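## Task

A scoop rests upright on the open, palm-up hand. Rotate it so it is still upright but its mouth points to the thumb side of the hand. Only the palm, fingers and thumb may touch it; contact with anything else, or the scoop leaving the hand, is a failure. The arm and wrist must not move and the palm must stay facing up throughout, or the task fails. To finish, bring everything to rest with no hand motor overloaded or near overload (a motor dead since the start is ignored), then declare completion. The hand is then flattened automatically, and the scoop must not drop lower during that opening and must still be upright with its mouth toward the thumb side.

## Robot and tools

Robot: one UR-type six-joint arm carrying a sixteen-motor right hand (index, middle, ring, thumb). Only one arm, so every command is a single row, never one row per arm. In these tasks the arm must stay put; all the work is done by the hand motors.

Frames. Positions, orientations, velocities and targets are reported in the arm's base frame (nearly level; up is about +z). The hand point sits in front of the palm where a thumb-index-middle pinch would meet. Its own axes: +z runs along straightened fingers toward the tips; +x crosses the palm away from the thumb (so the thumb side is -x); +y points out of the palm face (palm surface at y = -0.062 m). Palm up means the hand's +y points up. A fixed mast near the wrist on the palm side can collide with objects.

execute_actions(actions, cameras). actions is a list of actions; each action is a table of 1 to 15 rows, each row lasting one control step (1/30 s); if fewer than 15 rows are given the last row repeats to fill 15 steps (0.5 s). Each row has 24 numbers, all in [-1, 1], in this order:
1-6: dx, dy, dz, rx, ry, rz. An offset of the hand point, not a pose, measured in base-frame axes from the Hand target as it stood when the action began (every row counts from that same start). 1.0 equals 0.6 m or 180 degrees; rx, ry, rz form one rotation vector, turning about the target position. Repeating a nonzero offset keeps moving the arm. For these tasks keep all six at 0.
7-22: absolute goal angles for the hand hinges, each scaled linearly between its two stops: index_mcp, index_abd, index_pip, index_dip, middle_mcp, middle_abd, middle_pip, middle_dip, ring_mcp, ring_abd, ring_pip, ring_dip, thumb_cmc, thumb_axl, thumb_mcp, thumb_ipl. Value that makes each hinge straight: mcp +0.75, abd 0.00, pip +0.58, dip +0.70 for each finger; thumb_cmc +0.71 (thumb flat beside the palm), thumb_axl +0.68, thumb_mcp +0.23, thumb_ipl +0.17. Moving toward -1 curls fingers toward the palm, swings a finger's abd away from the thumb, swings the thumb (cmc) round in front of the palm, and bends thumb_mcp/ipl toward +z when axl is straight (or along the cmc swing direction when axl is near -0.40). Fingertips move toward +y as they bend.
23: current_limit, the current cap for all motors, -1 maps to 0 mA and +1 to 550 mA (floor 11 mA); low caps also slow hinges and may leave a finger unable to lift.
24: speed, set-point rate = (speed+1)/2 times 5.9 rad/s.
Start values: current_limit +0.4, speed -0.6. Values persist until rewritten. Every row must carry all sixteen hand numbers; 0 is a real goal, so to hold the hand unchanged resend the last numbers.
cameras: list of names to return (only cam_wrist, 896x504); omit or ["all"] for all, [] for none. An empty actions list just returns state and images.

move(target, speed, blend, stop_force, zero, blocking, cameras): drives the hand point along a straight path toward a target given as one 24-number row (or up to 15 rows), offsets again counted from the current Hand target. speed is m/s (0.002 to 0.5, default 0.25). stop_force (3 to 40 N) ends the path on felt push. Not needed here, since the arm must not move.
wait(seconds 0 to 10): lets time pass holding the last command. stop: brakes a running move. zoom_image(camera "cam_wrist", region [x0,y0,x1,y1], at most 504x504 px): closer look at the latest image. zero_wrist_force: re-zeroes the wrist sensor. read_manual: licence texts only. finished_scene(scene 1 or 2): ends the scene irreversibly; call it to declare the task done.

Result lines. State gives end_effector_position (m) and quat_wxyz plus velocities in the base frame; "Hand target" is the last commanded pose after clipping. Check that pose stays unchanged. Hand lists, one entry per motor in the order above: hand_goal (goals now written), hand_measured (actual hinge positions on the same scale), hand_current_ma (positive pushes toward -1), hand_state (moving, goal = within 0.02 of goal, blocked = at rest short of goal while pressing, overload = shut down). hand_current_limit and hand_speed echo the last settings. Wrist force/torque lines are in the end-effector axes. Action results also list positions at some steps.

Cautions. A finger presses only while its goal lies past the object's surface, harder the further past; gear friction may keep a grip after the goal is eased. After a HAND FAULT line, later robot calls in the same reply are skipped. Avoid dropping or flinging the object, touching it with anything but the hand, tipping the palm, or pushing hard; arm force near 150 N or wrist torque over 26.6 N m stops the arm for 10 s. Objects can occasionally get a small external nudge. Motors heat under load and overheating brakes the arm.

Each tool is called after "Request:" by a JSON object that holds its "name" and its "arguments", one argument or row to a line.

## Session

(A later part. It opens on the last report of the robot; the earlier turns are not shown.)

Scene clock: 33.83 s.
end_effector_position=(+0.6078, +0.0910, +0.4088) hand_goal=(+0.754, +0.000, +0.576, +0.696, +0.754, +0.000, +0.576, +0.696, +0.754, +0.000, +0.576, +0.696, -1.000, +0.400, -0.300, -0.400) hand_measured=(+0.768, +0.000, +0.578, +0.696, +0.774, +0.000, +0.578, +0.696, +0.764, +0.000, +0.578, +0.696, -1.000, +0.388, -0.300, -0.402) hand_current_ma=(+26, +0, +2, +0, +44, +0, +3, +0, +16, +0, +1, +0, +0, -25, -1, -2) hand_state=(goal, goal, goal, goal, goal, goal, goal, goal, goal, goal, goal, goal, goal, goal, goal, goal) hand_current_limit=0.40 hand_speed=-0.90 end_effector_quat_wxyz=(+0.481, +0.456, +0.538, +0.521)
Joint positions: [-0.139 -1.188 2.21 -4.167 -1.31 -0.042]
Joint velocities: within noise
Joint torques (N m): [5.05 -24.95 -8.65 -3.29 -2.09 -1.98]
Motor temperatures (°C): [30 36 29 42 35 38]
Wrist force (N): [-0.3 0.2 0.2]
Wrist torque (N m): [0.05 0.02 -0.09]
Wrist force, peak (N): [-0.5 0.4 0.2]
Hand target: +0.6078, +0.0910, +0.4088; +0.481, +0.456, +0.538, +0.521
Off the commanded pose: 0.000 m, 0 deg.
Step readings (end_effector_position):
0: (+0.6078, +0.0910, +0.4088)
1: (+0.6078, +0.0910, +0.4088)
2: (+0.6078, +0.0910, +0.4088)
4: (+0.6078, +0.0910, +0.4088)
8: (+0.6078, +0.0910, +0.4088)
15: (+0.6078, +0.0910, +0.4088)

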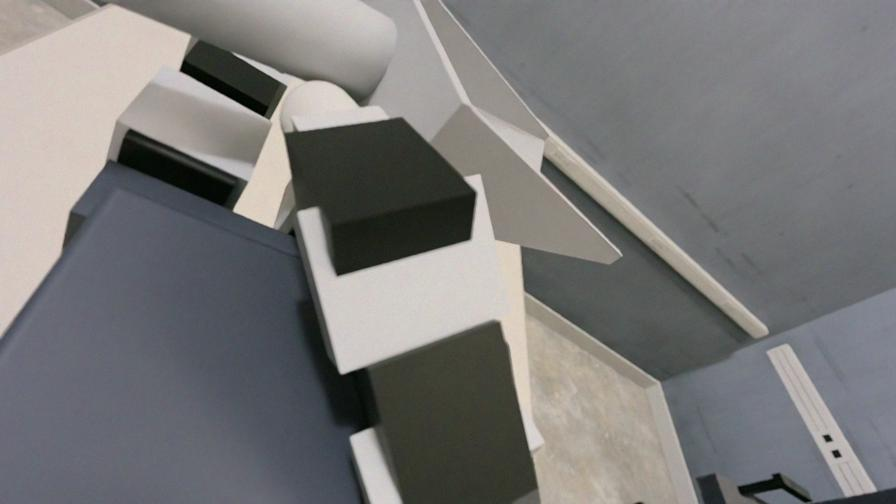

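Request:
{"name": "execute_actions", "arguments": {
  "actions": [
    [[0,0,0,0,0,0,0.754,0,0.576,0.696,0.754,0,0.576,0.696,0.754,0,0.576,0.696,-0.97,0.05,-0.1,-0.45,0.4,-0.8]]
  ],
  "cameras": ["cam_wrist"]
}}

Request:
{"name": "execute_actions", "arguments": {
  "actions": [
    [[0,0,0,0,0,0,0.754,0,0.576,0.696,0.754,0,0.576,0.696,0.754,0,0.576,0.696,-1,0.1,-0.15,-0.5,0.4,-0.9]]
  ],
  "cameras": ["cam_wrist"]
}}

Scene clock: 35.90 s.
end_effector_position=(+0.6078, +0.0910, +0.4088) hand_goal=(+0.754, +0.000, +0.576, +0.696, +0.754, +0.000, +0.576, +0.696, +0.754, +0.000, +0.576, +0.696, -0.970, +0.050, -0.100, -0.450) hand_measured=(+0.768, +0.000, +0.578, +0.696, +0.774, +0.000, +0.578, +0.696, +0.764, +0.000, +0.578, +0.696, -0.984, +0.052, -0.112, -0.450) hand_current_ma=(+26, +0, +2, +0, +44, +0, +3, +0, +16, +0, +1, +0, -26, +1, -30, +1) hand_state=(goal, goal, goal, goal, goal, goal, goal, goal, goal, goal, goal, goal, goal, goal, goal, goal) hand_current_limit=0.40 hand_speed=-0.80 end_effector_quat_wxyz=(+0.481, +0.456, +0.538, +0.521)
Joint positions: [-0.139 -1.188 2.21 -4.167 -1.31 -0.042]
Joint velocities: within noise
Joint torques (N m): [4.9 -24.97 -8.49 -3.17 -2.18 -1.91]
Motor temperatures (°C): [30 36 29 42 35 38]
Wrist force (N): [-0.4 0.0 0.1]
Wrist torque (N m): [0.01 0.04 -0.11]
Wrist force, peak (N): [-0.5 0.4 0.1]
Hand target: +0.6078, +0.0910, +0.4088; +0.481, +0.456, +0.538, +0.521
Off the commanded pose: 0.000 m, 0 deg.
Step readings (end_effector_position):
0: (+0.6078, +0.0910, +0.4088)
1: (+0.6078, +0.0910, +0.4088)
2: (+0.6078, +0.0910, +0.4088)
4: (+0.6078, +0.0910, +0.4088)
8: (+0.6078, +0.0910, +0.4088)
15: (+0.6078, +0.0910, +0.4088)

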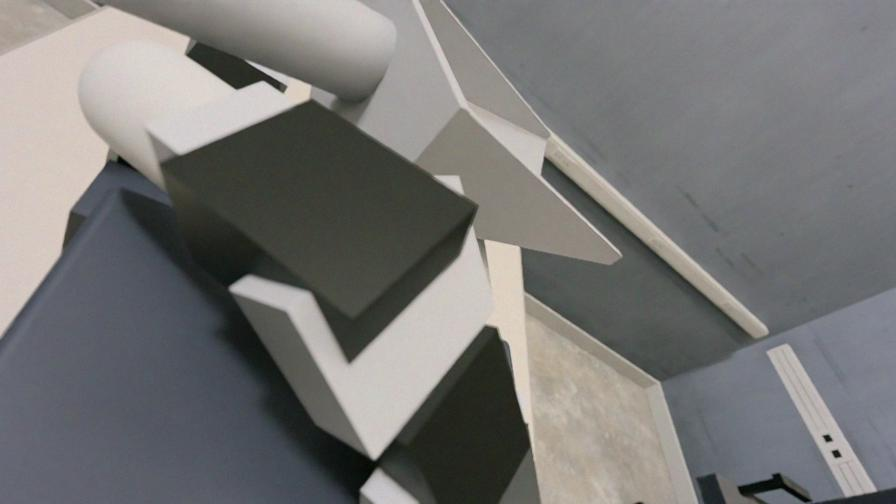

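Scene clock: 36.60 s.
end_effector_position=(+0.6078, +0.0910, +0.4088) hand_goal=(+0.754, +0.000, +0.576, +0.696, +0.754, +0.000, +0.576, +0.696, +0.754, +0.000, +0.576, +0.696, -1.000, +0.100, -0.150, -0.500) hand_measured=(+0.768, +0.000, +0.578, +0.696, +0.774, +0.000, +0.578, +0.696, +0.764, +0.000, +0.578, +0.696, -1.000, +0.094, -0.152, -0.500) hand_current_ma=(+26, +0, +2, +0, +44, +0, +3, +0, +16, +0, +1, +0, +0, -9, -4, +1) hand_state=(goal, goal, goal, goal, goal, goal, goal, goal, goal, goal, goal, goal, goal, goal, goal, goal) hand_current_limit=0.40 hand_speed=-0.90 end_effector_quat_wxyz=(+0.481, +0.456, +0.538, +0.521)
Joint positions: [-0.139 -1.188 2.21 -4.167 -1.31 -0.042]
Joint velocities: within noise
Joint torques (N m): [5.67 -24.68 -8.81 -3.19 -2.2 -1.95]
Motor temperatures (°C): [30 36 29 42 35 38]
Wrist force (N): [-0.1 0.3 0.2]
Wrist torque (N m): [0.04 0.01 -0.08]
Wrist force, peak (N): [-0.2 0.4 -0.1]
Hand target: +0.6078, +0.0910, +0.4088; +0.481, +0.456, +0.538, +0.521
Off the commanded pose: 0.000 m, 0 deg.
Step readings (end_effector_position):
0: (+0.6078, +0.0910, +0.4088)
1: (+0.6078, +0.0910, +0.4088)
2: (+0.6078, +0.0910, +0.4088)
4: (+0.6078, +0.0910, +0.4088)
8: (+0.6078, +0.0910, +0.4088)
15: (+0.6078, +0.0910, +0.4088)

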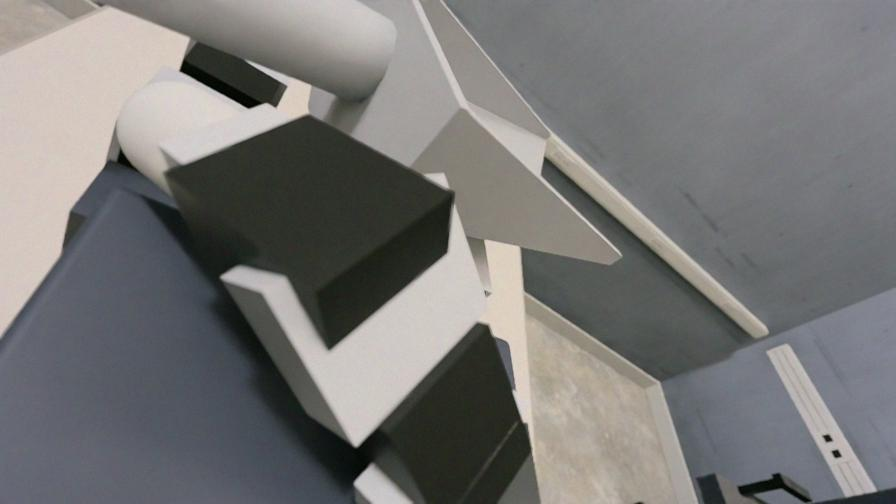

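Request:
{"name": "execute_actions", "arguments": {
  "actions": [
    [[0,0,0,0,0,0,0.754,0,0.576,0.696,0.754,0,0.576,0.696,0.754,0,0.576,0.696,-1,0.1,-0.13,-0.33,0.4,-0.9]]
  ],
  "cameras": ["cam_wrist"]
}}

Request:
{"name": "execute_actions", "arguments": {
  "actions": [
    [[0,0,0,0,0,0,0.754,0,0.576,0.696,0.754,0,0.576,0.696,0.754,0,0.576,0.696,-1,0.22,-0.16,-0.33,0.4,-0.9]]
  ],
  "cameras": ["cam_wrist"]
}}

Scene clock: 38.73 s.
end_effector_position=(+0.6078, +0.0910, +0.4088) hand_goal=(+0.754, +0.000, +0.576, +0.696, +0.754, +0.000, +0.576, +0.696, +0.754, +0.000, +0.576, +0.696, -1.000, +0.100, -0.130, -0.330) hand_measured=(+0.768, +0.000, +0.578, +0.696, +0.774, +0.000, +0.578, +0.696, +0.764, +0.000, +0.578, +0.696, -1.000, +0.094, -0.142, -0.334) hand_current_ma=(+26, +0, +2, +0, +44, +0, +3, +0, +16, +0, +1, +0, +0, -9, -32, -9) hand_state=(goal, goal, goal, goal, goal, goal, goal, goal, goal, goal, goal, goal, goal, goal, goal, goal) hand_current_limit=0.40 hand_speed=-0.90 end_effector_quat_wxyz=(+0.481, +0.456, +0.538, +0.521)
Joint positions: [-0.139 -1.188 2.21 -4.167 -1.31 -0.042]
Joint velocities: within noise
Joint torques (N m): [5.19 -24.74 -9.1 -3.16 -2.07 -1.89]
Motor temperatures (°C): [30 36 29 42 35 38]
Wrist force (N): [-0.3 0.5 0.0]
Wrist torque (N m): [0.07 0.03 -0.10]
Wrist force, peak (N): [-0.3 0.5 0.2]
Hand target: +0.6078, +0.0910, +0.4088; +0.481, +0.456, +0.538, +0.521
Off the commanded pose: 0.000 m, 0 deg.
Step readings (end_effector_position):
0: (+0.6078, +0.0910, +0.4088)
1: (+0.6078, +0.0910, +0.4088)
2: (+0.6078, +0.0910, +0.4088)
4: (+0.6078, +0.0910, +0.4088)
8: (+0.6078, +0.0910, +0.4088)
15: (+0.6078, +0.0910, +0.4088)

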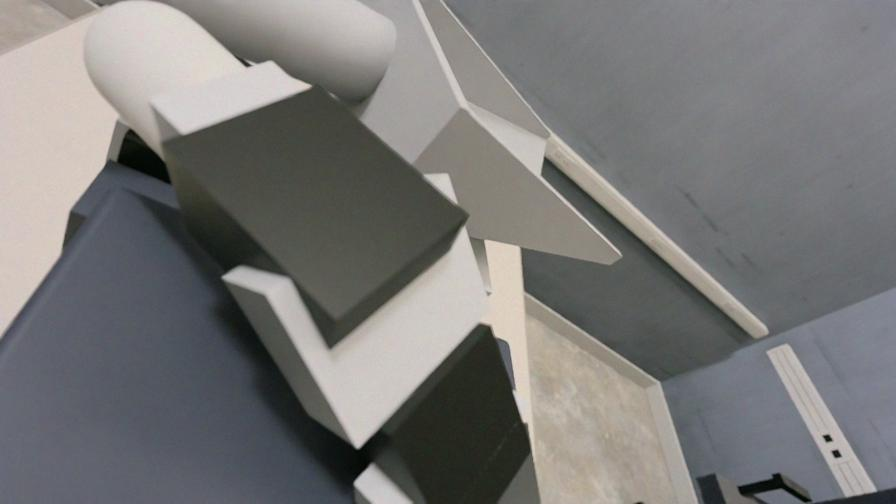

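Scene clock: 39.57 s.
end_effector_position=(+0.6078, +0.0910, +0.4088) hand_goal=(+0.754, +0.000, +0.576, +0.696, +0.754, +0.000, +0.576, +0.696, +0.754, +0.000, +0.576, +0.696, -1.000, +0.220, -0.160, -0.330) hand_measured=(+0.768, +0.000, +0.578, +0.696, +0.774, +0.000, +0.578, +0.696, +0.764, +0.000, +0.578, +0.696, -1.000, +0.214, -0.162, -0.334) hand_current_ma=(+26, +0, +2, +0, +44, +0, +3, +0, +16, +0, +1, +0, +0, -11, -5, -9) hand_state=(goal, goal, goal, goal, goal, goal, goal, goal, goal, goal, goal, goal, goal, goal, goal, goal) hand_current_limit=0.40 hand_speed=-0.90 end_effector_quat_wxyz=(+0.481, +0.456, +0.538, +0.521)
Joint positions: [-0.139 -1.188 2.21 -4.167 -1.31 -0.042]
Joint velocities: within noise
Joint torques (N m): [4.99 -25.05 -9.15 -3.14 -2.17 -1.84]
Motor temperatures (°C): [30 36 29 42 35 38]
Wrist force (N): [-0.4 0.2 -0.1]
Wrist torque (N m): [0.06 0.06 -0.11]
Wrist force, peak (N): [-0.2 0.6 0.1]
Hand target: +0.6078, +0.0910, +0.4088; +0.481, +0.456, +0.538, +0.521
Off the commanded pose: 0.000 m, 0 deg.
Step readings (end_effector_position):
0: (+0.6078, +0.0910, +0.4088)
1: (+0.6078, +0.0910, +0.4088)
2: (+0.6078, +0.0910, +0.4088)
4: (+0.6078, +0.0910, +0.4088)
8: (+0.6078, +0.0910, +0.4088)
15: (+0.6078, +0.0910, +0.4088)

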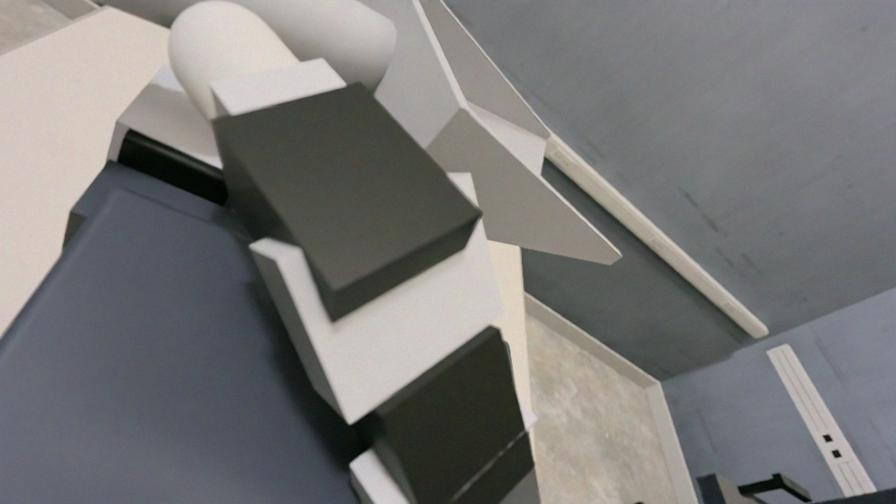

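Request:
{"name": "execute_actions", "arguments": {
  "actions": [
    [[0,0,0,0,0,0,0.754,0,0.576,0.696,0.754,0,0.576,0.696,0.754,0,0.576,0.696,-1,0.27,-0.24,-0.32,0.4,-0.9]]
  ],
  "cameras": ["cam_wrist"]
}}

Request:
{"name": "execute_actions", "arguments": {
  "actions": [
    [[0,0,0,0,0,0,0.754,0,0.576,0.696,0.754,0,0.576,0.696,0.754,0,0.576,0.696,-1,0.3,-0.30,-0.3,0.4,-0.9]]
  ],
  "cameras": ["cam_wrist"]
}}

Scene clock: 40.83 s.
end_effector_position=(+0.6078, +0.0910, +0.4088) hand_goal=(+0.754, +0.000, +0.576, +0.696, +0.754, +0.000, +0.576, +0.696, +0.754, +0.000, +0.576, +0.696, -1.000, +0.270, -0.240, -0.320) hand_measured=(+0.768, +0.000, +0.578, +0.696, +0.774, +0.000, +0.578, +0.696, +0.764, +0.000, +0.578, +0.696, -1.000, +0.264, -0.242, -0.324) hand_current_ma=(+26, +0, +2, +0, +44, +0, +3, +0, +16, +0, +1, +0, +0, -12, -4, -7) hand_state=(goal, goal, goal, goal, goal, goal, goal, goal, goal, goal, goal, goal, goal, goal, goal, goal) hand_current_limit=0.40 hand_speed=-0.90 end_effector_quat_wxyz=(+0.481, +0.456, +0.538, +0.521)
Joint positions: [-0.139 -1.188 2.21 -4.167 -1.31 -0.042]
Joint velocities: within noise
Joint torques (N m): [5.56 -25.03 -8.84 -3.12 -2.24 -1.89]
Motor temperatures (°C): [30 36 29 42 35 38]
Wrist force (N): [-0.1 0.1 0.2]
Wrist torque (N m): [0.02 0.00 -0.08]
Wrist force, peak (N): [-0.2 0.4 0.4]
Hand target: +0.6078, +0.0910, +0.4088; +0.481, +0.456, +0.538, +0.521
Off the commanded pose: 0.000 m, 0 deg.
Step readings (end_effector_position):
0: (+0.6078, +0.0910, +0.4088)
1: (+0.6078, +0.0910, +0.4088)
2: (+0.6078, +0.0910, +0.4088)
4: (+0.6078, +0.0910, +0.4088)
8: (+0.6078, +0.0910, +0.4088)
15: (+0.6078, +0.0910, +0.4088)

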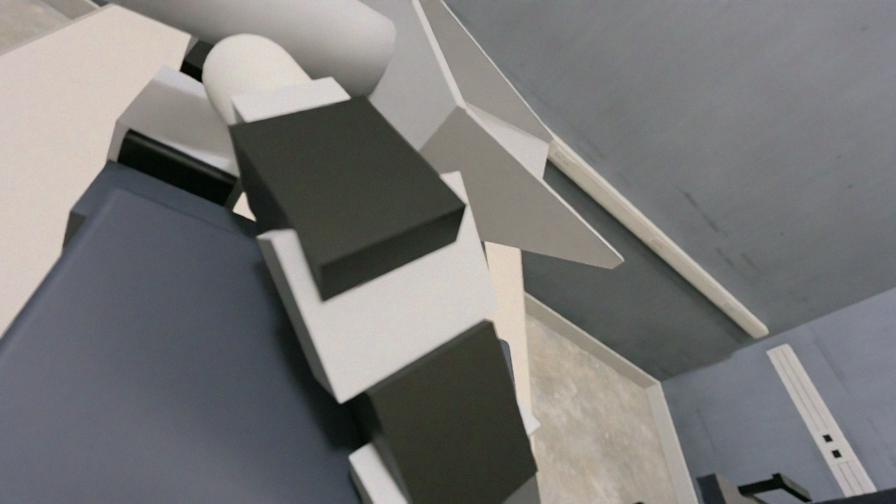

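Scene clock: 41.53 s.
end_effector_position=(+0.6078, +0.0910, +0.4088) hand_goal=(+0.754, +0.000, +0.576, +0.696, +0.754, +0.000, +0.576, +0.696, +0.754, +0.000, +0.576, +0.696, -1.000, +0.300, -0.300, -0.300) hand_measured=(+0.768, +0.000, +0.578, +0.696, +0.774, +0.000, +0.578, +0.696, +0.764, +0.000, +0.578, +0.696, -1.000, +0.292, -0.302, -0.304) hand_current_ma=(+26, +0, +2, +0, +44, +0, +3, +0, +16, +0, +1, +0, +0, -17, -4, -8) hand_state=(goal, goal, goal, goal, goal, goal, goal, goal, goal, goal, goal, goal, goal, goal, goal, goal) hand_current_limit=0.40 hand_speed=-0.90 end_effector_quat_wxyz=(+0.481, +0.456, +0.538, +0.521)
Joint positions: [-0.139 -1.188 2.21 -4.167 -1.31 -0.042]
Joint velocities: within noise
Joint torques (N m): [5.63 -25.38 -8.95 -3.1 -2.2 -1.82]
Motor temperatures (°C): [30 36 29 42 35 38]
Wrist force (N): [-0.4 0.1 0.1]
Wrist torque (N m): [0.03 0.05 -0.10]
Wrist force, peak (N): [-0.3 0.5 0.0]
Hand target: +0.6078, +0.0910, +0.4088; +0.481, +0.456, +0.538, +0.521
Off the commanded pose: 0.000 m, 0 deg.
Step readings (end_effector_position):
0: (+0.6078, +0.0910, +0.4088)
1: (+0.6078, +0.0910, +0.4088)
2: (+0.6078, +0.0910, +0.4088)
4: (+0.6078, +0.0910, +0.4088)
8: (+0.6078, +0.0910, +0.4088)
15: (+0.6078, +0.0910, +0.4088)

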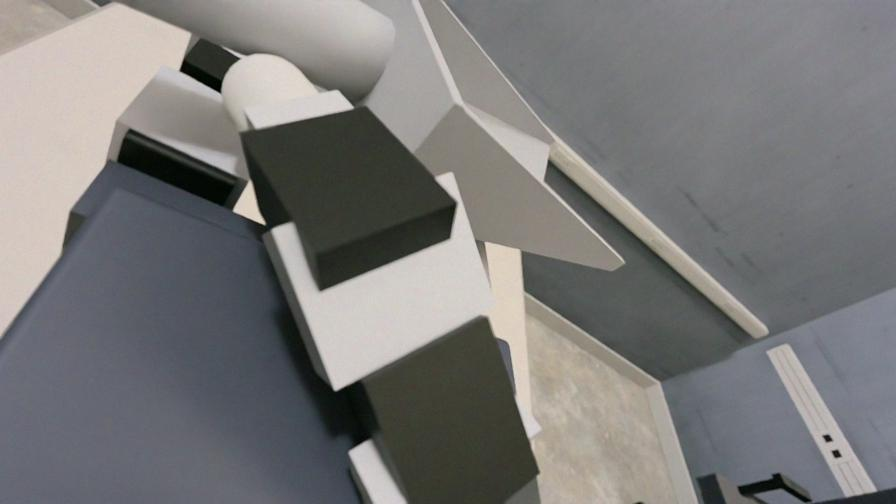

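Request:
{"name": "execute_actions", "arguments": {
  "actions": [
    [[0,0,0,0,0,0,0.754,0,0.576,0.696,0.754,0,0.576,0.696,0.754,0,0.576,0.696,-1,0.27,-0.3,-0.12,0.4,-0.9]]
  ],
  "cameras": ["cam_wrist"]
}}

Request:
{"name": "execute_actions", "arguments": {
  "actions": [
    [[0,0,0,0,0,0,0.754,0,0.576,0.696,0.754,0,0.576,0.696,0.754,0,0.576,0.696,-1,0.33,-0.36,-0.12,0.4,-0.9]]
  ],
  "cameras": ["cam_wrist"]
}}

Scene clock: 43.47 s.
end_effector_position=(+0.6078, +0.0910, +0.4088) hand_goal=(+0.754, +0.000, +0.576, +0.696, +0.754, +0.000, +0.576, +0.696, +0.754, +0.000, +0.576, +0.696, -1.000, +0.270, -0.300, -0.120) hand_measured=(+0.768, +0.000, +0.578, +0.696, +0.774, +0.000, +0.578, +0.696, +0.764, +0.000, +0.578, +0.696, -1.000, +0.268, -0.306, -0.126) hand_current_ma=(+26, +0, +2, +0, +44, +0, +3, +0, +16, +0, +1, +0, +0, -1, -10, -11) hand_state=(goal, goal, goal, goal, goal, goal, goal, goal, goal, goal, goal, goal, goal, goal, goal, goal) hand_current_limit=0.40 hand_speed=-0.90 end_effector_quat_wxyz=(+0.481, +0.456, +0.538, +0.521)
Joint positions: [-0.139 -1.188 2.21 -4.167 -1.31 -0.042]
Joint velocities: within noise
Joint torques (N m): [5.6 -25.13 -8.98 -3.16 -2.1 -1.93]
Motor temperatures (°C): [30 36 29 42 35 38]
Wrist force (N): [-0.3 0.1 0.1]
Wrist torque (N m): [0.03 0.03 -0.10]
Wrist force, peak (N): [-0.5 0.3 0.0]
Hand target: +0.6078, +0.0910, +0.4088; +0.481, +0.456, +0.538, +0.521
Off the commanded pose: 0.000 m, 0 deg.
Step readings (end_effector_position):
0: (+0.6078, +0.0910, +0.4088)
1: (+0.6078, +0.0910, +0.4088)
2: (+0.6078, +0.0910, +0.4088)
4: (+0.6078, +0.0910, +0.4088)
8: (+0.6078, +0.0910, +0.4088)
15: (+0.6078, +0.0910, +0.4088)

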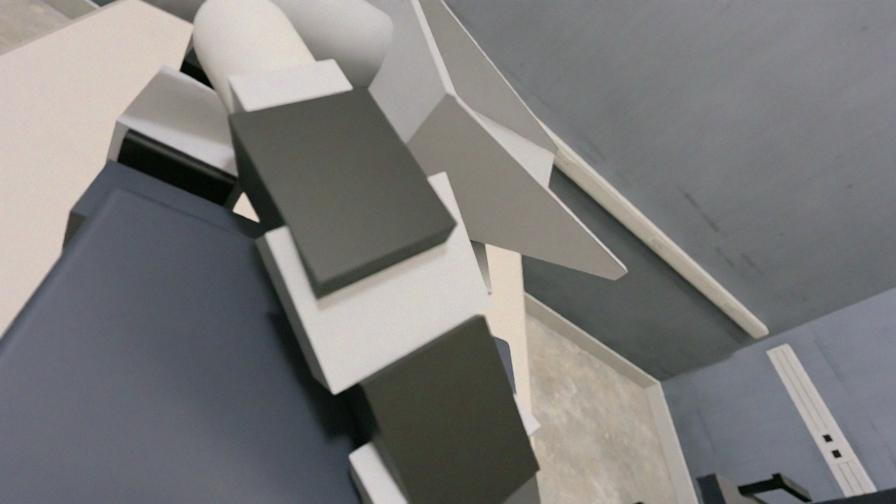

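Scene clock: 44.17 s.
end_effector_position=(+0.6078, +0.0910, +0.4088) hand_goal=(+0.754, +0.000, +0.576, +0.696, +0.754, +0.000, +0.576, +0.696, +0.754, +0.000, +0.576, +0.696, -1.000, +0.330, -0.360, -0.120) hand_measured=(+0.768, +0.000, +0.578, +0.696, +0.774, +0.000, +0.578, +0.696, +0.764, +0.000, +0.578, +0.696, -1.000, +0.316, -0.358, -0.122) hand_current_ma=(+26, +0, +2, +0, +44, +0, +3, +0, +16, +0, +1, +0, +0, -35, +3, -2) hand_state=(goal, goal, goal, goal, goal, goal, goal, goal, goal, goal, goal, goal, goal, goal, goal, goal) hand_current_limit=0.40 hand_speed=-0.90 end_effector_quat_wxyz=(+0.481, +0.456, +0.538, +0.521)
Joint positions: [-0.139 -1.188 2.21 -4.167 -1.31 -0.042]
Joint velocities: within noise
Joint torques (N m): [5.37 -25.38 -8.95 -3.19 -2.12 -1.95]
Motor temperatures (°C): [30 36 29 42 35 38]
Wrist force (N): [-0.1 0.2 0.2]
Wrist torque (N m): [0.04 0.00 -0.07]
Wrist force, peak (N): [-0.4 0.3 0.3]
Hand target: +0.6078, +0.0910, +0.4088; +0.481, +0.456, +0.538, +0.521
Off the commanded pose: 0.000 m, 0 deg.
Step readings (end_effector_position):
0: (+0.6078, +0.0910, +0.4088)
1: (+0.6078, +0.0910, +0.4088)
2: (+0.6078, +0.0910, +0.4088)
4: (+0.6078, +0.0910, +0.4088)
8: (+0.6078, +0.0910, +0.4088)
15: (+0.6078, +0.0910, +0.4088)

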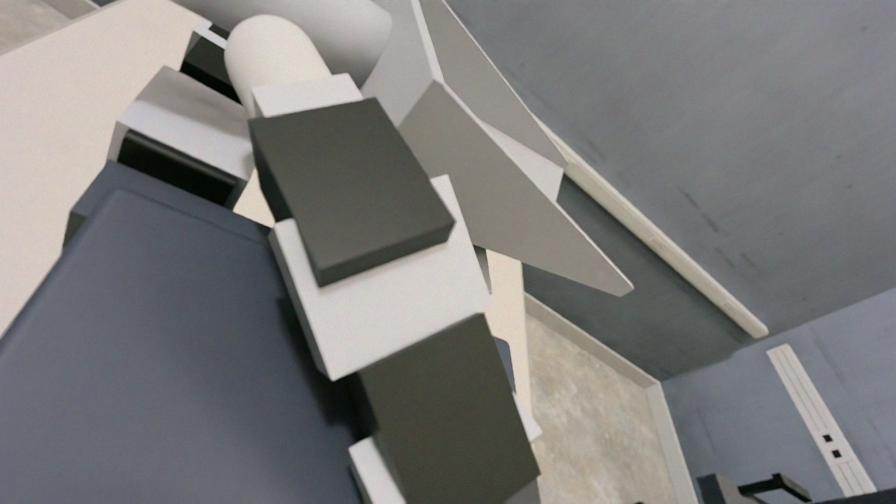

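Works: continue this direction.

Request:
{"name": "execute_actions", "arguments": {
  "actions": [
    [[0,0,0,0,0,0,0.754,0,0.576,0.696,0.754,0,0.576,0.696,0.754,0,0.576,0.696,-1,0.34,-0.4,-0.02,0.4,-0.9]]
  ],
  "cameras": ["cam_wrist"]
}}

Request:
{"name": "execute_actions", "arguments": {
  "actions": [
    [[0,0,0,0,0,0,0.754,0,0.576,0.696,0.754,0,0.576,0.696,0.754,0,0.576,0.696,-1,0.36,-0.48,0.02,0.4,-0.9]]
  ],
  "cameras": ["cam_wrist"]
}}

Scene clock: 48.37 s.
end_effector_position=(+0.6078, +0.0910, +0.4088) hand_goal=(+0.754, +0.000, +0.576, +0.696, +0.754, +0.000, +0.576, +0.696, +0.754, +0.000, +0.576, +0.696, -1.000, +0.340, -0.400, -0.020) hand_measured=(+0.768, +0.000, +0.578, +0.696, +0.774, +0.000, +0.578, +0.696, +0.764, +0.000, +0.578, +0.696, -1.000, +0.330, -0.404, -0.026) hand_current_ma=(+29, +0, +2, +0, +44, +0, +3, +0, +16, +0, +1, +0, +0, -24, -7, -12) hand_state=(goal, goal, goal, goal, goal, goal, goal, goal, goal, goal, goal, goal, goal, goal, goal, goal) hand_current_limit=0.40 hand_speed=-0.90 end_effector_quat_wxyz=(+0.481, +0.456, +0.538, +0.521)
Joint positions: [-0.139 -1.188 2.21 -4.167 -1.31 -0.042]
Joint velocities: within noise
Joint torques (N m): [5.37 -25.12 -8.99 -3.03 -2.12 -1.82]
Motor temperatures (°C): [30 36 29 42 35 38]
Wrist force (N): [-0.1 0.5 0.0]
Wrist torque (N m): [0.09 0.01 -0.08]
Wrist force, peak (N): [-0.2 0.5 0.4]
Hand target: +0.6078, +0.0910, +0.4088; +0.481, +0.456, +0.538, +0.521
Off the commanded pose: 0.000 m, 0 deg.
Step readings (end_effector_position):
0: (+0.6078, +0.0910, +0.4088)
1: (+0.6078, +0.0910, +0.4088)
2: (+0.6078, +0.0910, +0.4088)
4: (+0.6078, +0.0910, +0.4088)
8: (+0.6078, +0.0910, +0.4088)
15: (+0.6078, +0.0910, +0.4088)

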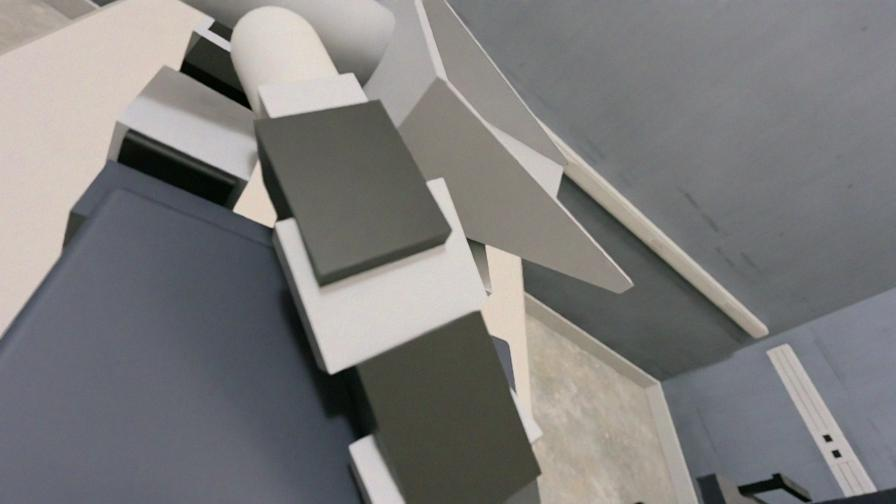

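Scene clock: 49.07 s.
end_effector_position=(+0.6078, +0.0910, +0.4088) hand_goal=(+0.754, +0.000, +0.576, +0.696, +0.754, +0.000, +0.576, +0.696, +0.754, +0.000, +0.576, +0.696, -1.000, +0.360, -0.480, +0.020) hand_measured=(+0.770, +0.000, +0.578, +0.696, +0.774, +0.000, +0.578, +0.696, +0.764, +0.000, +0.578, +0.696, -1.000, +0.346, -0.478, +0.018) hand_current_ma=(+31, +0, +2, +0, +44, +0, +3, +0, +16, +0, +1, +0, +0, -35, +1, -1) hand_state=(goal, goal, goal, goal, goal, goal, goal, goal, goal, goal, goal, goal, goal, goal, goal, goal) hand_current_limit=0.40 hand_speed=-0.90 end_effector_quat_wxyz=(+0.481, +0.456, +0.538, +0.521)
Joint positions: [-0.139 -1.188 2.21 -4.167 -1.31 -0.042]
Joint velocities: within noise
Joint torques (N m): [5.56 -24.96 -8.89 -3.15 -2.19 -1.95]
Motor temperatures (°C): [30 36 29 42 35 38]
Wrist force (N): [-0.3 -0.1 -0.1]
Wrist torque (N m): [0.04 0.04 -0.10]
Wrist force, peak (N): [-0.5 0.3 0.4]
Hand target: +0.6078, +0.0910, +0.4088; +0.481, +0.456, +0.538, +0.521
Off the commanded pose: 0.000 m, 0 deg.
Step readings (end_effector_position):
0: (+0.6078, +0.0910, +0.4088)
1: (+0.6078, +0.0910, +0.4088)
2: (+0.6078, +0.0910, +0.4088)
4: (+0.6078, +0.0910, +0.4088)
8: (+0.6078, +0.0910, +0.4088)
15: (+0.6078, +0.0910, +0.4088)

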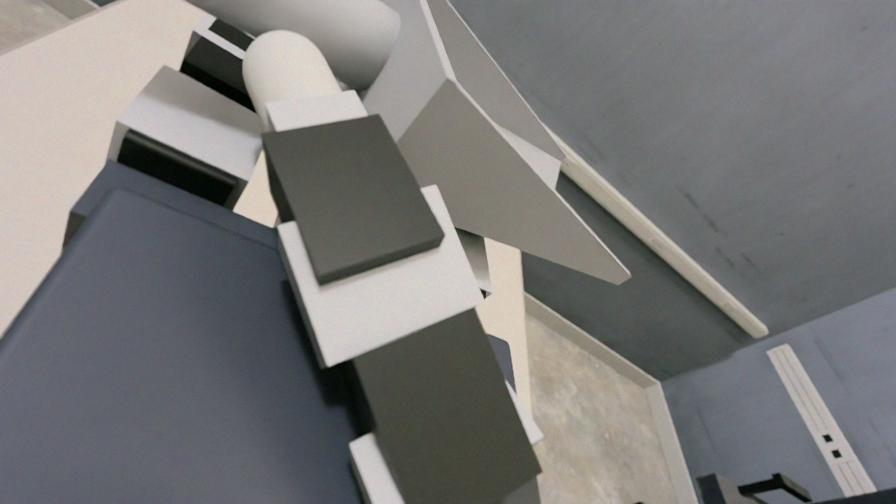

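Request:
{"name": "execute_actions", "arguments": {
  "actions": [
    [[0,0,0,0,0,0,0.754,0,0.576,0.696,0.754,0,0.576,0.696,0.754,0,0.576,0.696,-1,0.0,-0.3,-0.1,0.4,-0.8]]
  ],
  "cameras": ["cam_wrist"]
}}

Request:
{"name": "execute_actions", "arguments": {
  "actions": [
    [[0,0,0,0,0,0,0.754,0,0.576,0.696,0.754,0,0.576,0.696,0.754,0,0.576,0.696,-1,0.12,-0.3,-0.1,0.4,-0.9]]
  ],
  "cameras": ["cam_wrist"]
}}

Scene clock: 57.77 s.
end_effector_position=(+0.6078, +0.0910, +0.4088) hand_goal=(+0.754, +0.000, +0.576, +0.696, +0.754, +0.000, +0.576, +0.696, +0.754, +0.000, +0.576, +0.696, -1.000, +0.000, -0.300, -0.100) hand_measured=(+0.770, +0.000, +0.578, +0.696, +0.774, +0.000, +0.578, +0.696, +0.764, +0.000, +0.578, +0.696, -1.000, +0.000, -0.314, -0.100) hand_current_ma=(+31, +0, +2, +0, +44, +0, +3, +0, +16, +0, +1, +0, +0, +1, -35, +1) hand_state=(goal, goal, goal, goal, goal, goal, goal, goal, goal, goal, goal, goal, goal, goal, goal, goal) hand_current_limit=0.40 hand_speed=-0.80 end_effector_quat_wxyz=(+0.481, +0.456, +0.538, +0.521)
Joint positions: [-0.139 -1.188 2.21 -4.167 -1.31 -0.042]
Joint velocities: within noise
Joint torques (N m): [5.47 -25.85 -9.55 -3.11 -2.09 -1.83]
Motor temperatures (°C): [30 36 29 42 35 38]
Wrist force (N): [-0.5 0.1 0.1]
Wrist torque (N m): [0.04 0.06 -0.12]
Wrist force, peak (N): [-0.5 0.4 0.3]
Hand target: +0.6078, +0.0910, +0.4088; +0.481, +0.456, +0.538, +0.521
Off the commanded pose: 0.000 m, 0 deg.
Step readings (end_effector_position):
0: (+0.6078, +0.0910, +0.4088)
1: (+0.6078, +0.0910, +0.4088)
2: (+0.6078, +0.0910, +0.4088)
4: (+0.6078, +0.0910, +0.4088)
8: (+0.6078, +0.0910, +0.4088)
15: (+0.6078, +0.0910, +0.4088)

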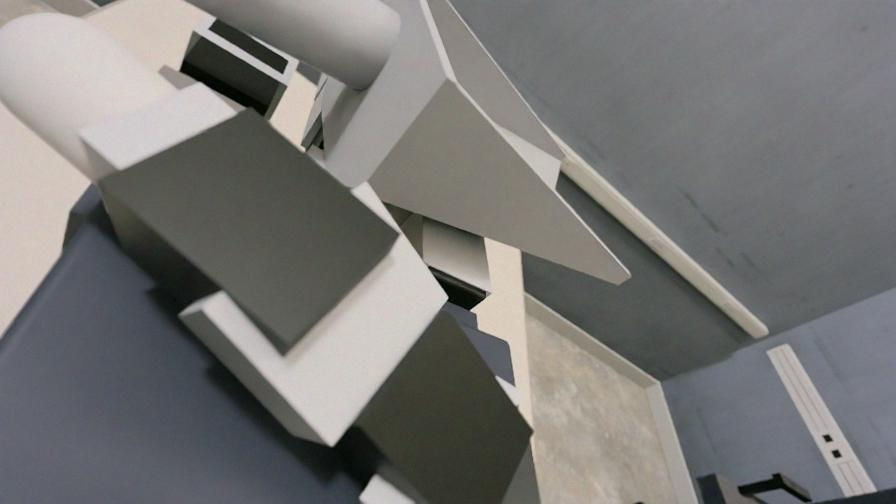

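Scene clock: 58.60 s.
end_effector_position=(+0.6078, +0.0910, +0.4088) hand_goal=(+0.754, +0.000, +0.576, +0.696, +0.754, +0.000, +0.576, +0.696, +0.754, +0.000, +0.576, +0.696, -1.000, +0.120, -0.300, -0.100) hand_measured=(+0.770, +0.000, +0.578, +0.696, +0.774, +0.000, +0.578, +0.696, +0.764, +0.000, +0.578, +0.696, -1.000, +0.114, -0.314, -0.100) hand_current_ma=(+31, +0, +2, +0, +44, +0, +3, +0, +16, +0, +1, +0, +0, -11, -35, +0) hand_state=(goal, goal, goal, goal, goal, goal, goal, goal, goal, goal, goal, goal, goal, goal, goal, goal) hand_current_limit=0.40 hand_speed=-0.90 end_effector_quat_wxyz=(+0.481, +0.456, +0.538, +0.521)
Joint positions: [-0.139 -1.188 2.21 -4.167 -1.31 -0.042]
Joint velocities: within noise
Joint torques (N m): [5.5 -25.58 -9.4 -3.07 -2.01 -1.91]
Motor temperatures (°C): [30 36 29 42 35 38]
Wrist force (N): [-0.3 0.2 0.1]
Wrist torque (N m): [0.05 0.03 -0.10]
Wrist force, peak (N): [-0.6 0.3 -0.2]
Hand target: +0.6078, +0.0910, +0.4088; +0.481, +0.456, +0.538, +0.521
Off the commanded pose: 0.000 m, 0 deg.
Step readings (end_effector_position):
0: (+0.6078, +0.0910, +0.4088)
1: (+0.6078, +0.0910, +0.4088)
2: (+0.6078, +0.0910, +0.4088)
4: (+0.6078, +0.0910, +0.4088)
8: (+0.6078, +0.0910, +0.4088)
15: (+0.6078, +0.0910, +0.4088)

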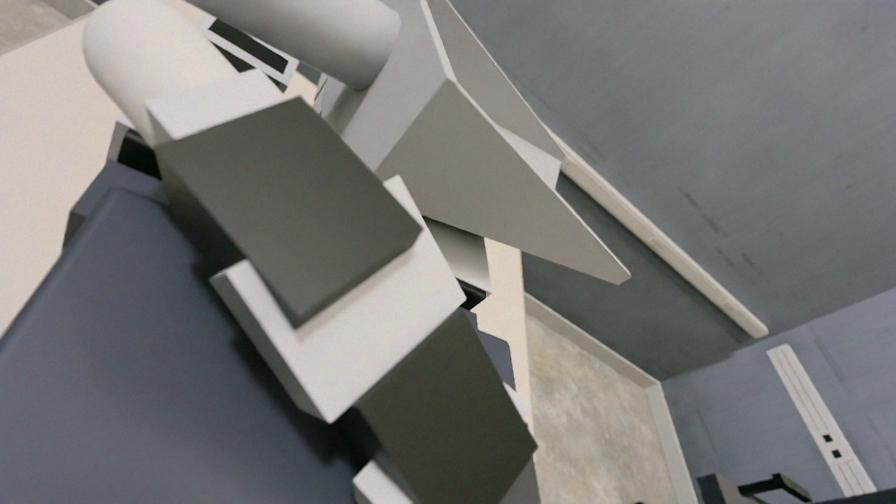

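Request:
{"name": "execute_actions", "arguments": {
  "actions": [
    [[0,0,0,0,0,0,0.754,0,0.576,0.696,0.754,0,0.576,0.696,0.754,0,0.576,0.696,-1,0.2,-0.38,-0.05,0.4,-0.9]]
  ],
  "cameras": ["cam_wrist"]
}}

Request:
{"name": "execute_actions", "arguments": {
  "actions": [
    [[0,0,0,0,0,0,0.754,0,0.576,0.696,0.754,0,0.576,0.696,0.754,0,0.576,0.696,-1,0.25,-0.44,0.0,0.4,-0.9]]
  ],
  "cameras": ["cam_wrist"]
}}

Scene clock: 59.77 s.
end_effector_position=(+0.6078, +0.0910, +0.4088) hand_goal=(+0.754, +0.000, +0.576, +0.696, +0.754, +0.000, +0.576, +0.696, +0.754, +0.000, +0.576, +0.696, -1.000, +0.200, -0.380, -0.050) hand_measured=(+0.770, +0.000, +0.578, +0.696, +0.774, +0.000, +0.578, +0.696, +0.764, +0.000, +0.578, +0.696, -1.000, +0.194, -0.384, -0.054) hand_current_ma=(+31, +0, +2, +0, +44, +0, +3, +0, +16, +0, +1, +0, +0, -13, -6, -9) hand_state=(goal, goal, goal, goal, goal, goal, goal, goal, goal, goal, goal, goal, goal, goal, goal, goal) hand_current_limit=0.40 hand_speed=-0.90 end_effector_quat_wxyz=(+0.481, +0.456, +0.538, +0.521)
Joint positions: [-0.139 -1.188 2.21 -4.167 -1.31 -0.042]
Joint velocities: within noise
Joint torques (N m): [5.04 -25.87 -9.23 -3.01 -2.01 -1.97]
Motor temperatures (°C): [30 36 29 42 35 38]
Wrist force (N): [-0.3 0.1 -0.1]
Wrist torque (N m): [0.06 0.04 -0.10]
Wrist force, peak (N): [-0.4 0.0 -0.2]
Hand target: +0.6078, +0.0910, +0.4088; +0.481, +0.456, +0.538, +0.521
Off the commanded pose: 0.000 m, 0 deg.
Step readings (end_effector_position):
0: (+0.6078, +0.0910, +0.4088)
1: (+0.6078, +0.0910, +0.4088)
2: (+0.6078, +0.0910, +0.4088)
4: (+0.6078, +0.0910, +0.4088)
8: (+0.6078, +0.0910, +0.4088)
15: (+0.6078, +0.0910, +0.4088)

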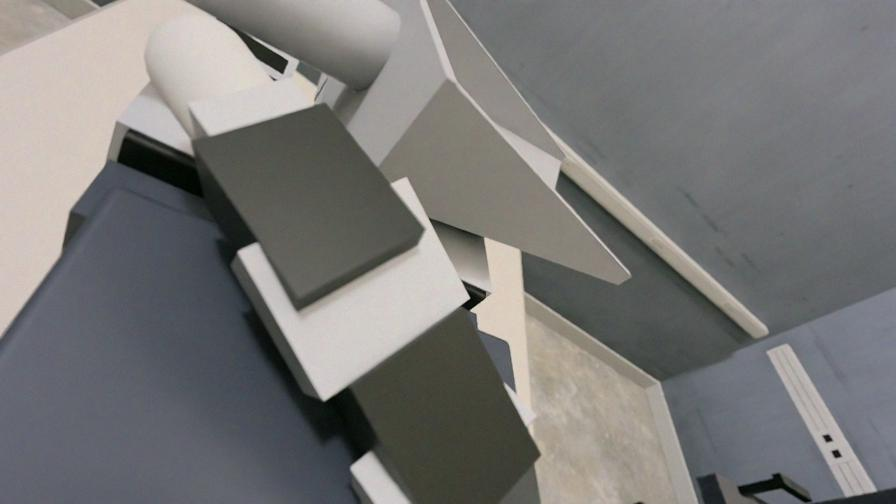

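Scene clock: 60.47 s.
end_effector_position=(+0.6078, +0.0910, +0.4088) hand_goal=(+0.754, +0.000, +0.576, +0.696, +0.754, +0.000, +0.576, +0.696, +0.754, +0.000, +0.576, +0.696, -1.000, +0.250, -0.440, +0.000) hand_measured=(+0.770, +0.000, +0.578, +0.696, +0.774, +0.000, +0.578, +0.696, +0.764, +0.000, +0.578, +0.696, -1.000, +0.242, -0.444, -0.004) hand_current_ma=(+31, +0, +2, +0, +44, +0, +3, +0, +16, +0, +1, +0, +0, -14, -6, -9) hand_state=(goal, goal, goal, goal, goal, goal, goal, goal, goal, goal, goal, goal, goal, goal, goal, goal) hand_current_limit=0.40 hand_speed=-0.90 end_effector_quat_wxyz=(+0.481, +0.456, +0.538, +0.521)
Joint positions: [-0.139 -1.188 2.21 -4.167 -1.31 -0.042]
Joint velocities: within noise
Joint torques (N m): [4.89 -25.37 -9.06 -2.95 -2.06 -1.94]
Motor temperatures (°C): [30 36 29 42 35 38]
Wrist force (N): [-0.2 0.1 0.2]
Wrist torque (N m): [0.03 0.02 -0.08]
Wrist force, peak (N): [-0.4 0.3 -0.1]
Hand target: +0.6078, +0.0910, +0.4088; +0.481, +0.456, +0.538, +0.521
Off the commanded pose: 0.000 m, 0 deg.
Step readings (end_effector_position):
0: (+0.6078, +0.0910, +0.4088)
1: (+0.6078, +0.0910, +0.4088)
2: (+0.6078, +0.0910, +0.4088)
4: (+0.6078, +0.0910, +0.4088)
8: (+0.6078, +0.0910, +0.4088)
15: (+0.6078, +0.0910, +0.4088)

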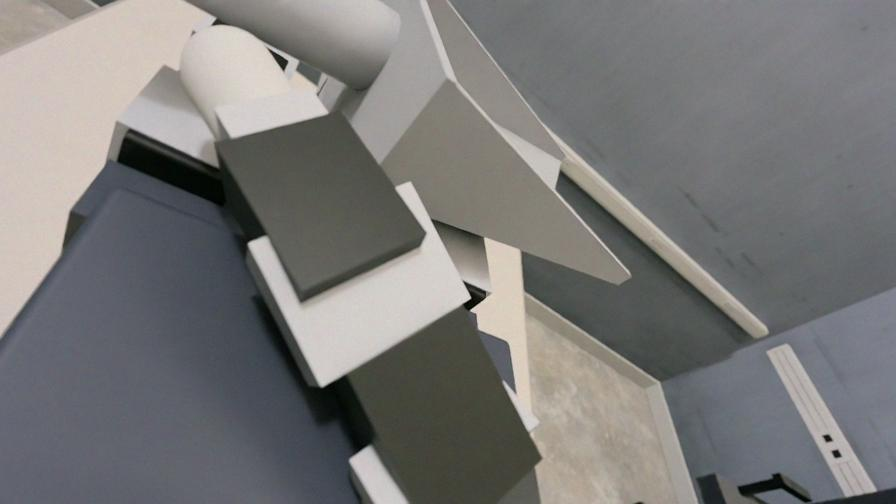

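Request:
{"name": "execute_actions", "arguments": {
  "actions": [
    [[0,0,0,0,0,0,0.754,0,0.576,0.696,0.754,0,0.576,0.696,0.754,0,0.576,0.696,-0.88,0.1,-0.38,-0.05,0.4,-0.8]]
  ],
  "cameras": ["cam_wrist"]
}}

Request:
{"name": "execute_actions", "arguments": {
  "actions": [
    [[0,0,0,0,0,0,0.754,0,0.576,0.696,0.754,0,0.576,0.696,0.754,0,0.576,0.696,-0.92,0.16,-0.46,-0.05,0.4,-0.9]]
  ],
  "cameras": ["cam_wrist"]
}}

Request:
{"name": "execute_actions", "arguments": {
  "actions": [
    [[0,0,0,0,0,0,0.754,0,0.576,0.696,0.754,0,0.576,0.696,0.754,0,0.576,0.696,-0.95,0.22,-0.54,-0.02,0.4,-0.9]]
  ],
  "cameras": ["cam_wrist"]
}}

Scene clock: 61.87 s.
end_effector_position=(+0.6078, +0.0910, +0.4088) hand_goal=(+0.754, +0.000, +0.576, +0.696, +0.754, +0.000, +0.576, +0.696, +0.754, +0.000, +0.576, +0.696, -0.880, +0.100, -0.380, -0.050) hand_measured=(+0.770, +0.000, +0.578, +0.696, +0.774, +0.000, +0.578, +0.696, +0.764, +0.000, +0.578, +0.696, -0.896, +0.100, -0.394, -0.050) hand_current_ma=(+31, +0, +2, +0, +44, +0, +3, +0, +16, +0, +1, +0, -32, +1, -35, +0) hand_state=(goal, goal, goal, goal, goal, goal, goal, goal, goal, goal, goal, goal, goal, goal, goal, goal) hand_current_limit=0.40 hand_speed=-0.80 end_effector_quat_wxyz=(+0.481, +0.456, +0.538, +0.521)
Joint positions: [-0.139 -1.188 2.21 -4.167 -1.31 -0.042]
Joint velocities: within noise
Joint torques (N m): [4.64 -26.21 -9.92 -2.89 -2.1 -1.86]
Motor temperatures (°C): [30 36 29 42 35 38]
Wrist force (N): [-0.5 0.1 -0.1]
Wrist torque (N m): [0.05 0.06 -0.11]
Wrist force, peak (N): [-0.4 0.3 0.1]
Hand target: +0.6078, +0.0910, +0.4088; +0.481, +0.456, +0.538, +0.521
Off the commanded pose: 0.000 m, 0 deg.
Step readings (end_effector_position):
0: (+0.6078, +0.0910, +0.4088)
1: (+0.6078, +0.0910, +0.4088)
2: (+0.6078, +0.0910, +0.4088)
4: (+0.6078, +0.0910, +0.4088)
8: (+0.6078, +0.0910, +0.4088)
15: (+0.6078, +0.0910, +0.4088)

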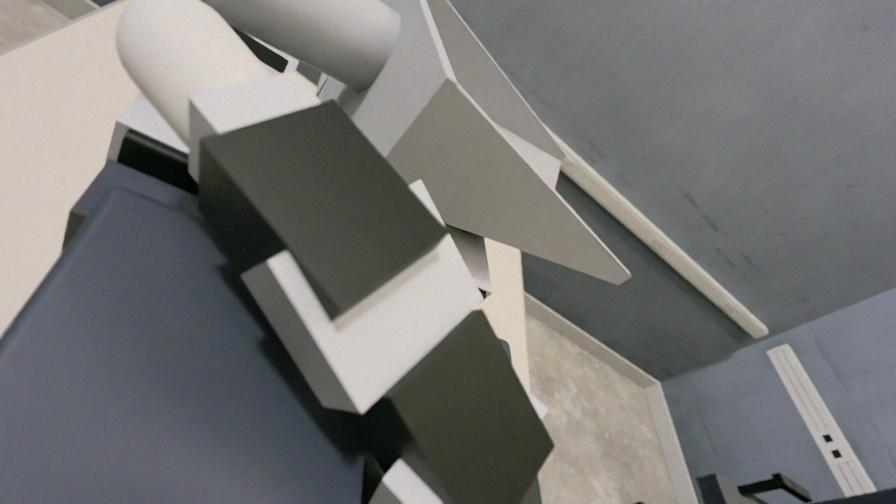

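Scene clock: 62.57 s.
end_effector_position=(+0.6078, +0.0910, +0.4088) hand_goal=(+0.754, +0.000, +0.576, +0.696, +0.754, +0.000, +0.576, +0.696, +0.754, +0.000, +0.576, +0.696, -0.920, +0.160, -0.460, -0.050) hand_measured=(+0.770, +0.000, +0.578, +0.696, +0.774, +0.000, +0.578, +0.696, +0.764, +0.000, +0.578, +0.696, -0.924, +0.154, -0.464, -0.050) hand_current_ma=(+31, +0, +2, +0, +44, +0, +3, +0, +16, +0, +1, +0, -6, -11, -6, +0) hand_state=(goal, goal, goal, goal, goal, goal, goal, goal, goal, goal, goal, goal, goal, goal, goal, goal) hand_current_limit=0.40 hand_speed=-0.90 end_effector_quat_wxyz=(+0.481, +0.456, +0.538, +0.521)
Joint positions: [-0.139 -1.188 2.21 -4.167 -1.31 -0.042]
Joint velocities: within noise
Joint torques (N m): [5.01 -25.91 -9.49 -2.95 -2.05 -1.85]
Motor temperatures (°C): [30 36 29 42 35 38]
Wrist force (N): [-0.1 0.1 -0.2]
Wrist torque (N m): [0.07 0.01 -0.08]
Wrist force, peak (N): [-0.5 0.3 0.1]
Hand target: +0.6078, +0.0910, +0.4088; +0.481, +0.456, +0.538, +0.521
Off the commanded pose: 0.000 m, 0 deg.
Step readings (end_effector_position):
0: (+0.6078, +0.0910, +0.4088)
1: (+0.6078, +0.0910, +0.4088)
2: (+0.6078, +0.0910, +0.4088)
4: (+0.6078, +0.0910, +0.4088)
8: (+0.6078, +0.0910, +0.4088)
15: (+0.6078, +0.0910, +0.4088)

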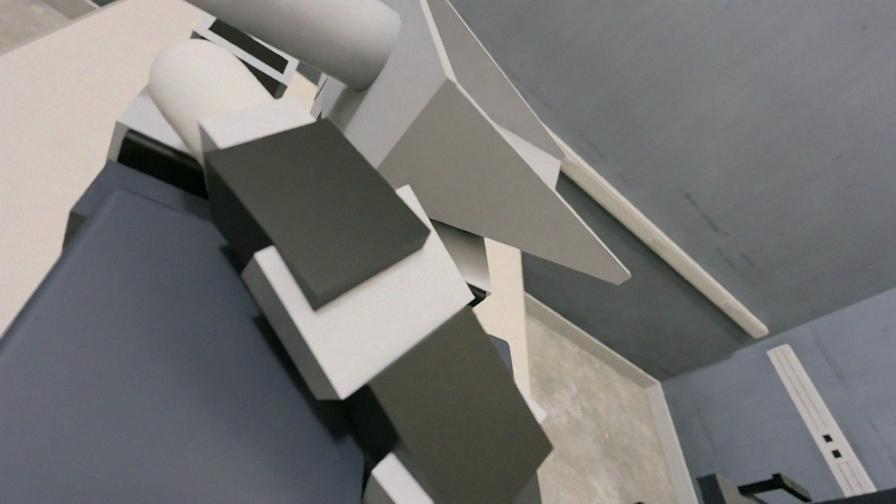

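Scene clock: 63.27 s.
end_effector_position=(+0.6078, +0.0910, +0.4088) hand_goal=(+0.754, +0.000, +0.576, +0.696, +0.754, +0.000, +0.576, +0.696, +0.754, +0.000, +0.576, +0.696, -0.950, +0.220, -0.540, -0.020) hand_measured=(+0.770, +0.000, +0.578, +0.696, +0.774, +0.000, +0.578, +0.696, +0.764, +0.000, +0.578, +0.696, -0.954, +0.214, -0.540, -0.024) hand_current_ma=(+31, +0, +2, +0, +44, +0, +3, +0, +16, +0, +1, +0, -5, -10, -1, -6) hand_state=(goal, goal, goal, goal, goal, goal, goal, goal, goal, goal, goal, goal, goal, goal, goal, goal) hand_current_limit=0.40 hand_speed=-0.90 end_effector_quat_wxyz=(+0.481, +0.456, +0.538, +0.521)
Joint positions: [-0.139 -1.188 2.21 -4.167 -1.31 -0.042]
Joint velocities: within noise
Joint torques (N m): [5.07 -25.59 -9.25 -2.85 -2.09 -1.96]
Motor temperatures (°C): [30 36 29 42 35 38]
Wrist force (N): [-0.1 0.3 -0.1]
Wrist torque (N m): [0.08 0.01 -0.07]
Wrist force, peak (N): [-0.5 0.2 -0.4]
Hand target: +0.6078, +0.0910, +0.4088; +0.481, +0.456, +0.538, +0.521
Off the commanded pose: 0.000 m, 0 deg.
Step readings (end_effector_position):
0: (+0.6078, +0.0910, +0.4088)
1: (+0.6078, +0.0910, +0.4088)
2: (+0.6078, +0.0910, +0.4088)
4: (+0.6078, +0.0910, +0.4088)
8: (+0.6078, +0.0910, +0.4088)
15: (+0.6078, +0.0910, +0.4088)

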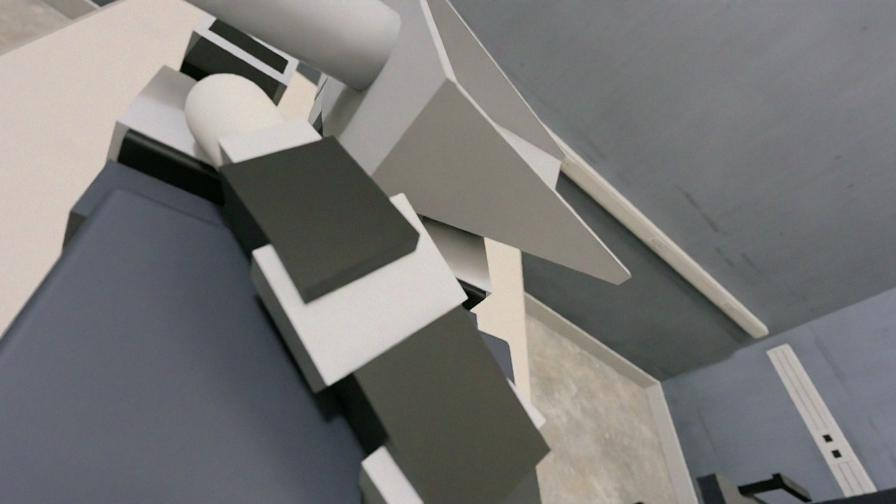

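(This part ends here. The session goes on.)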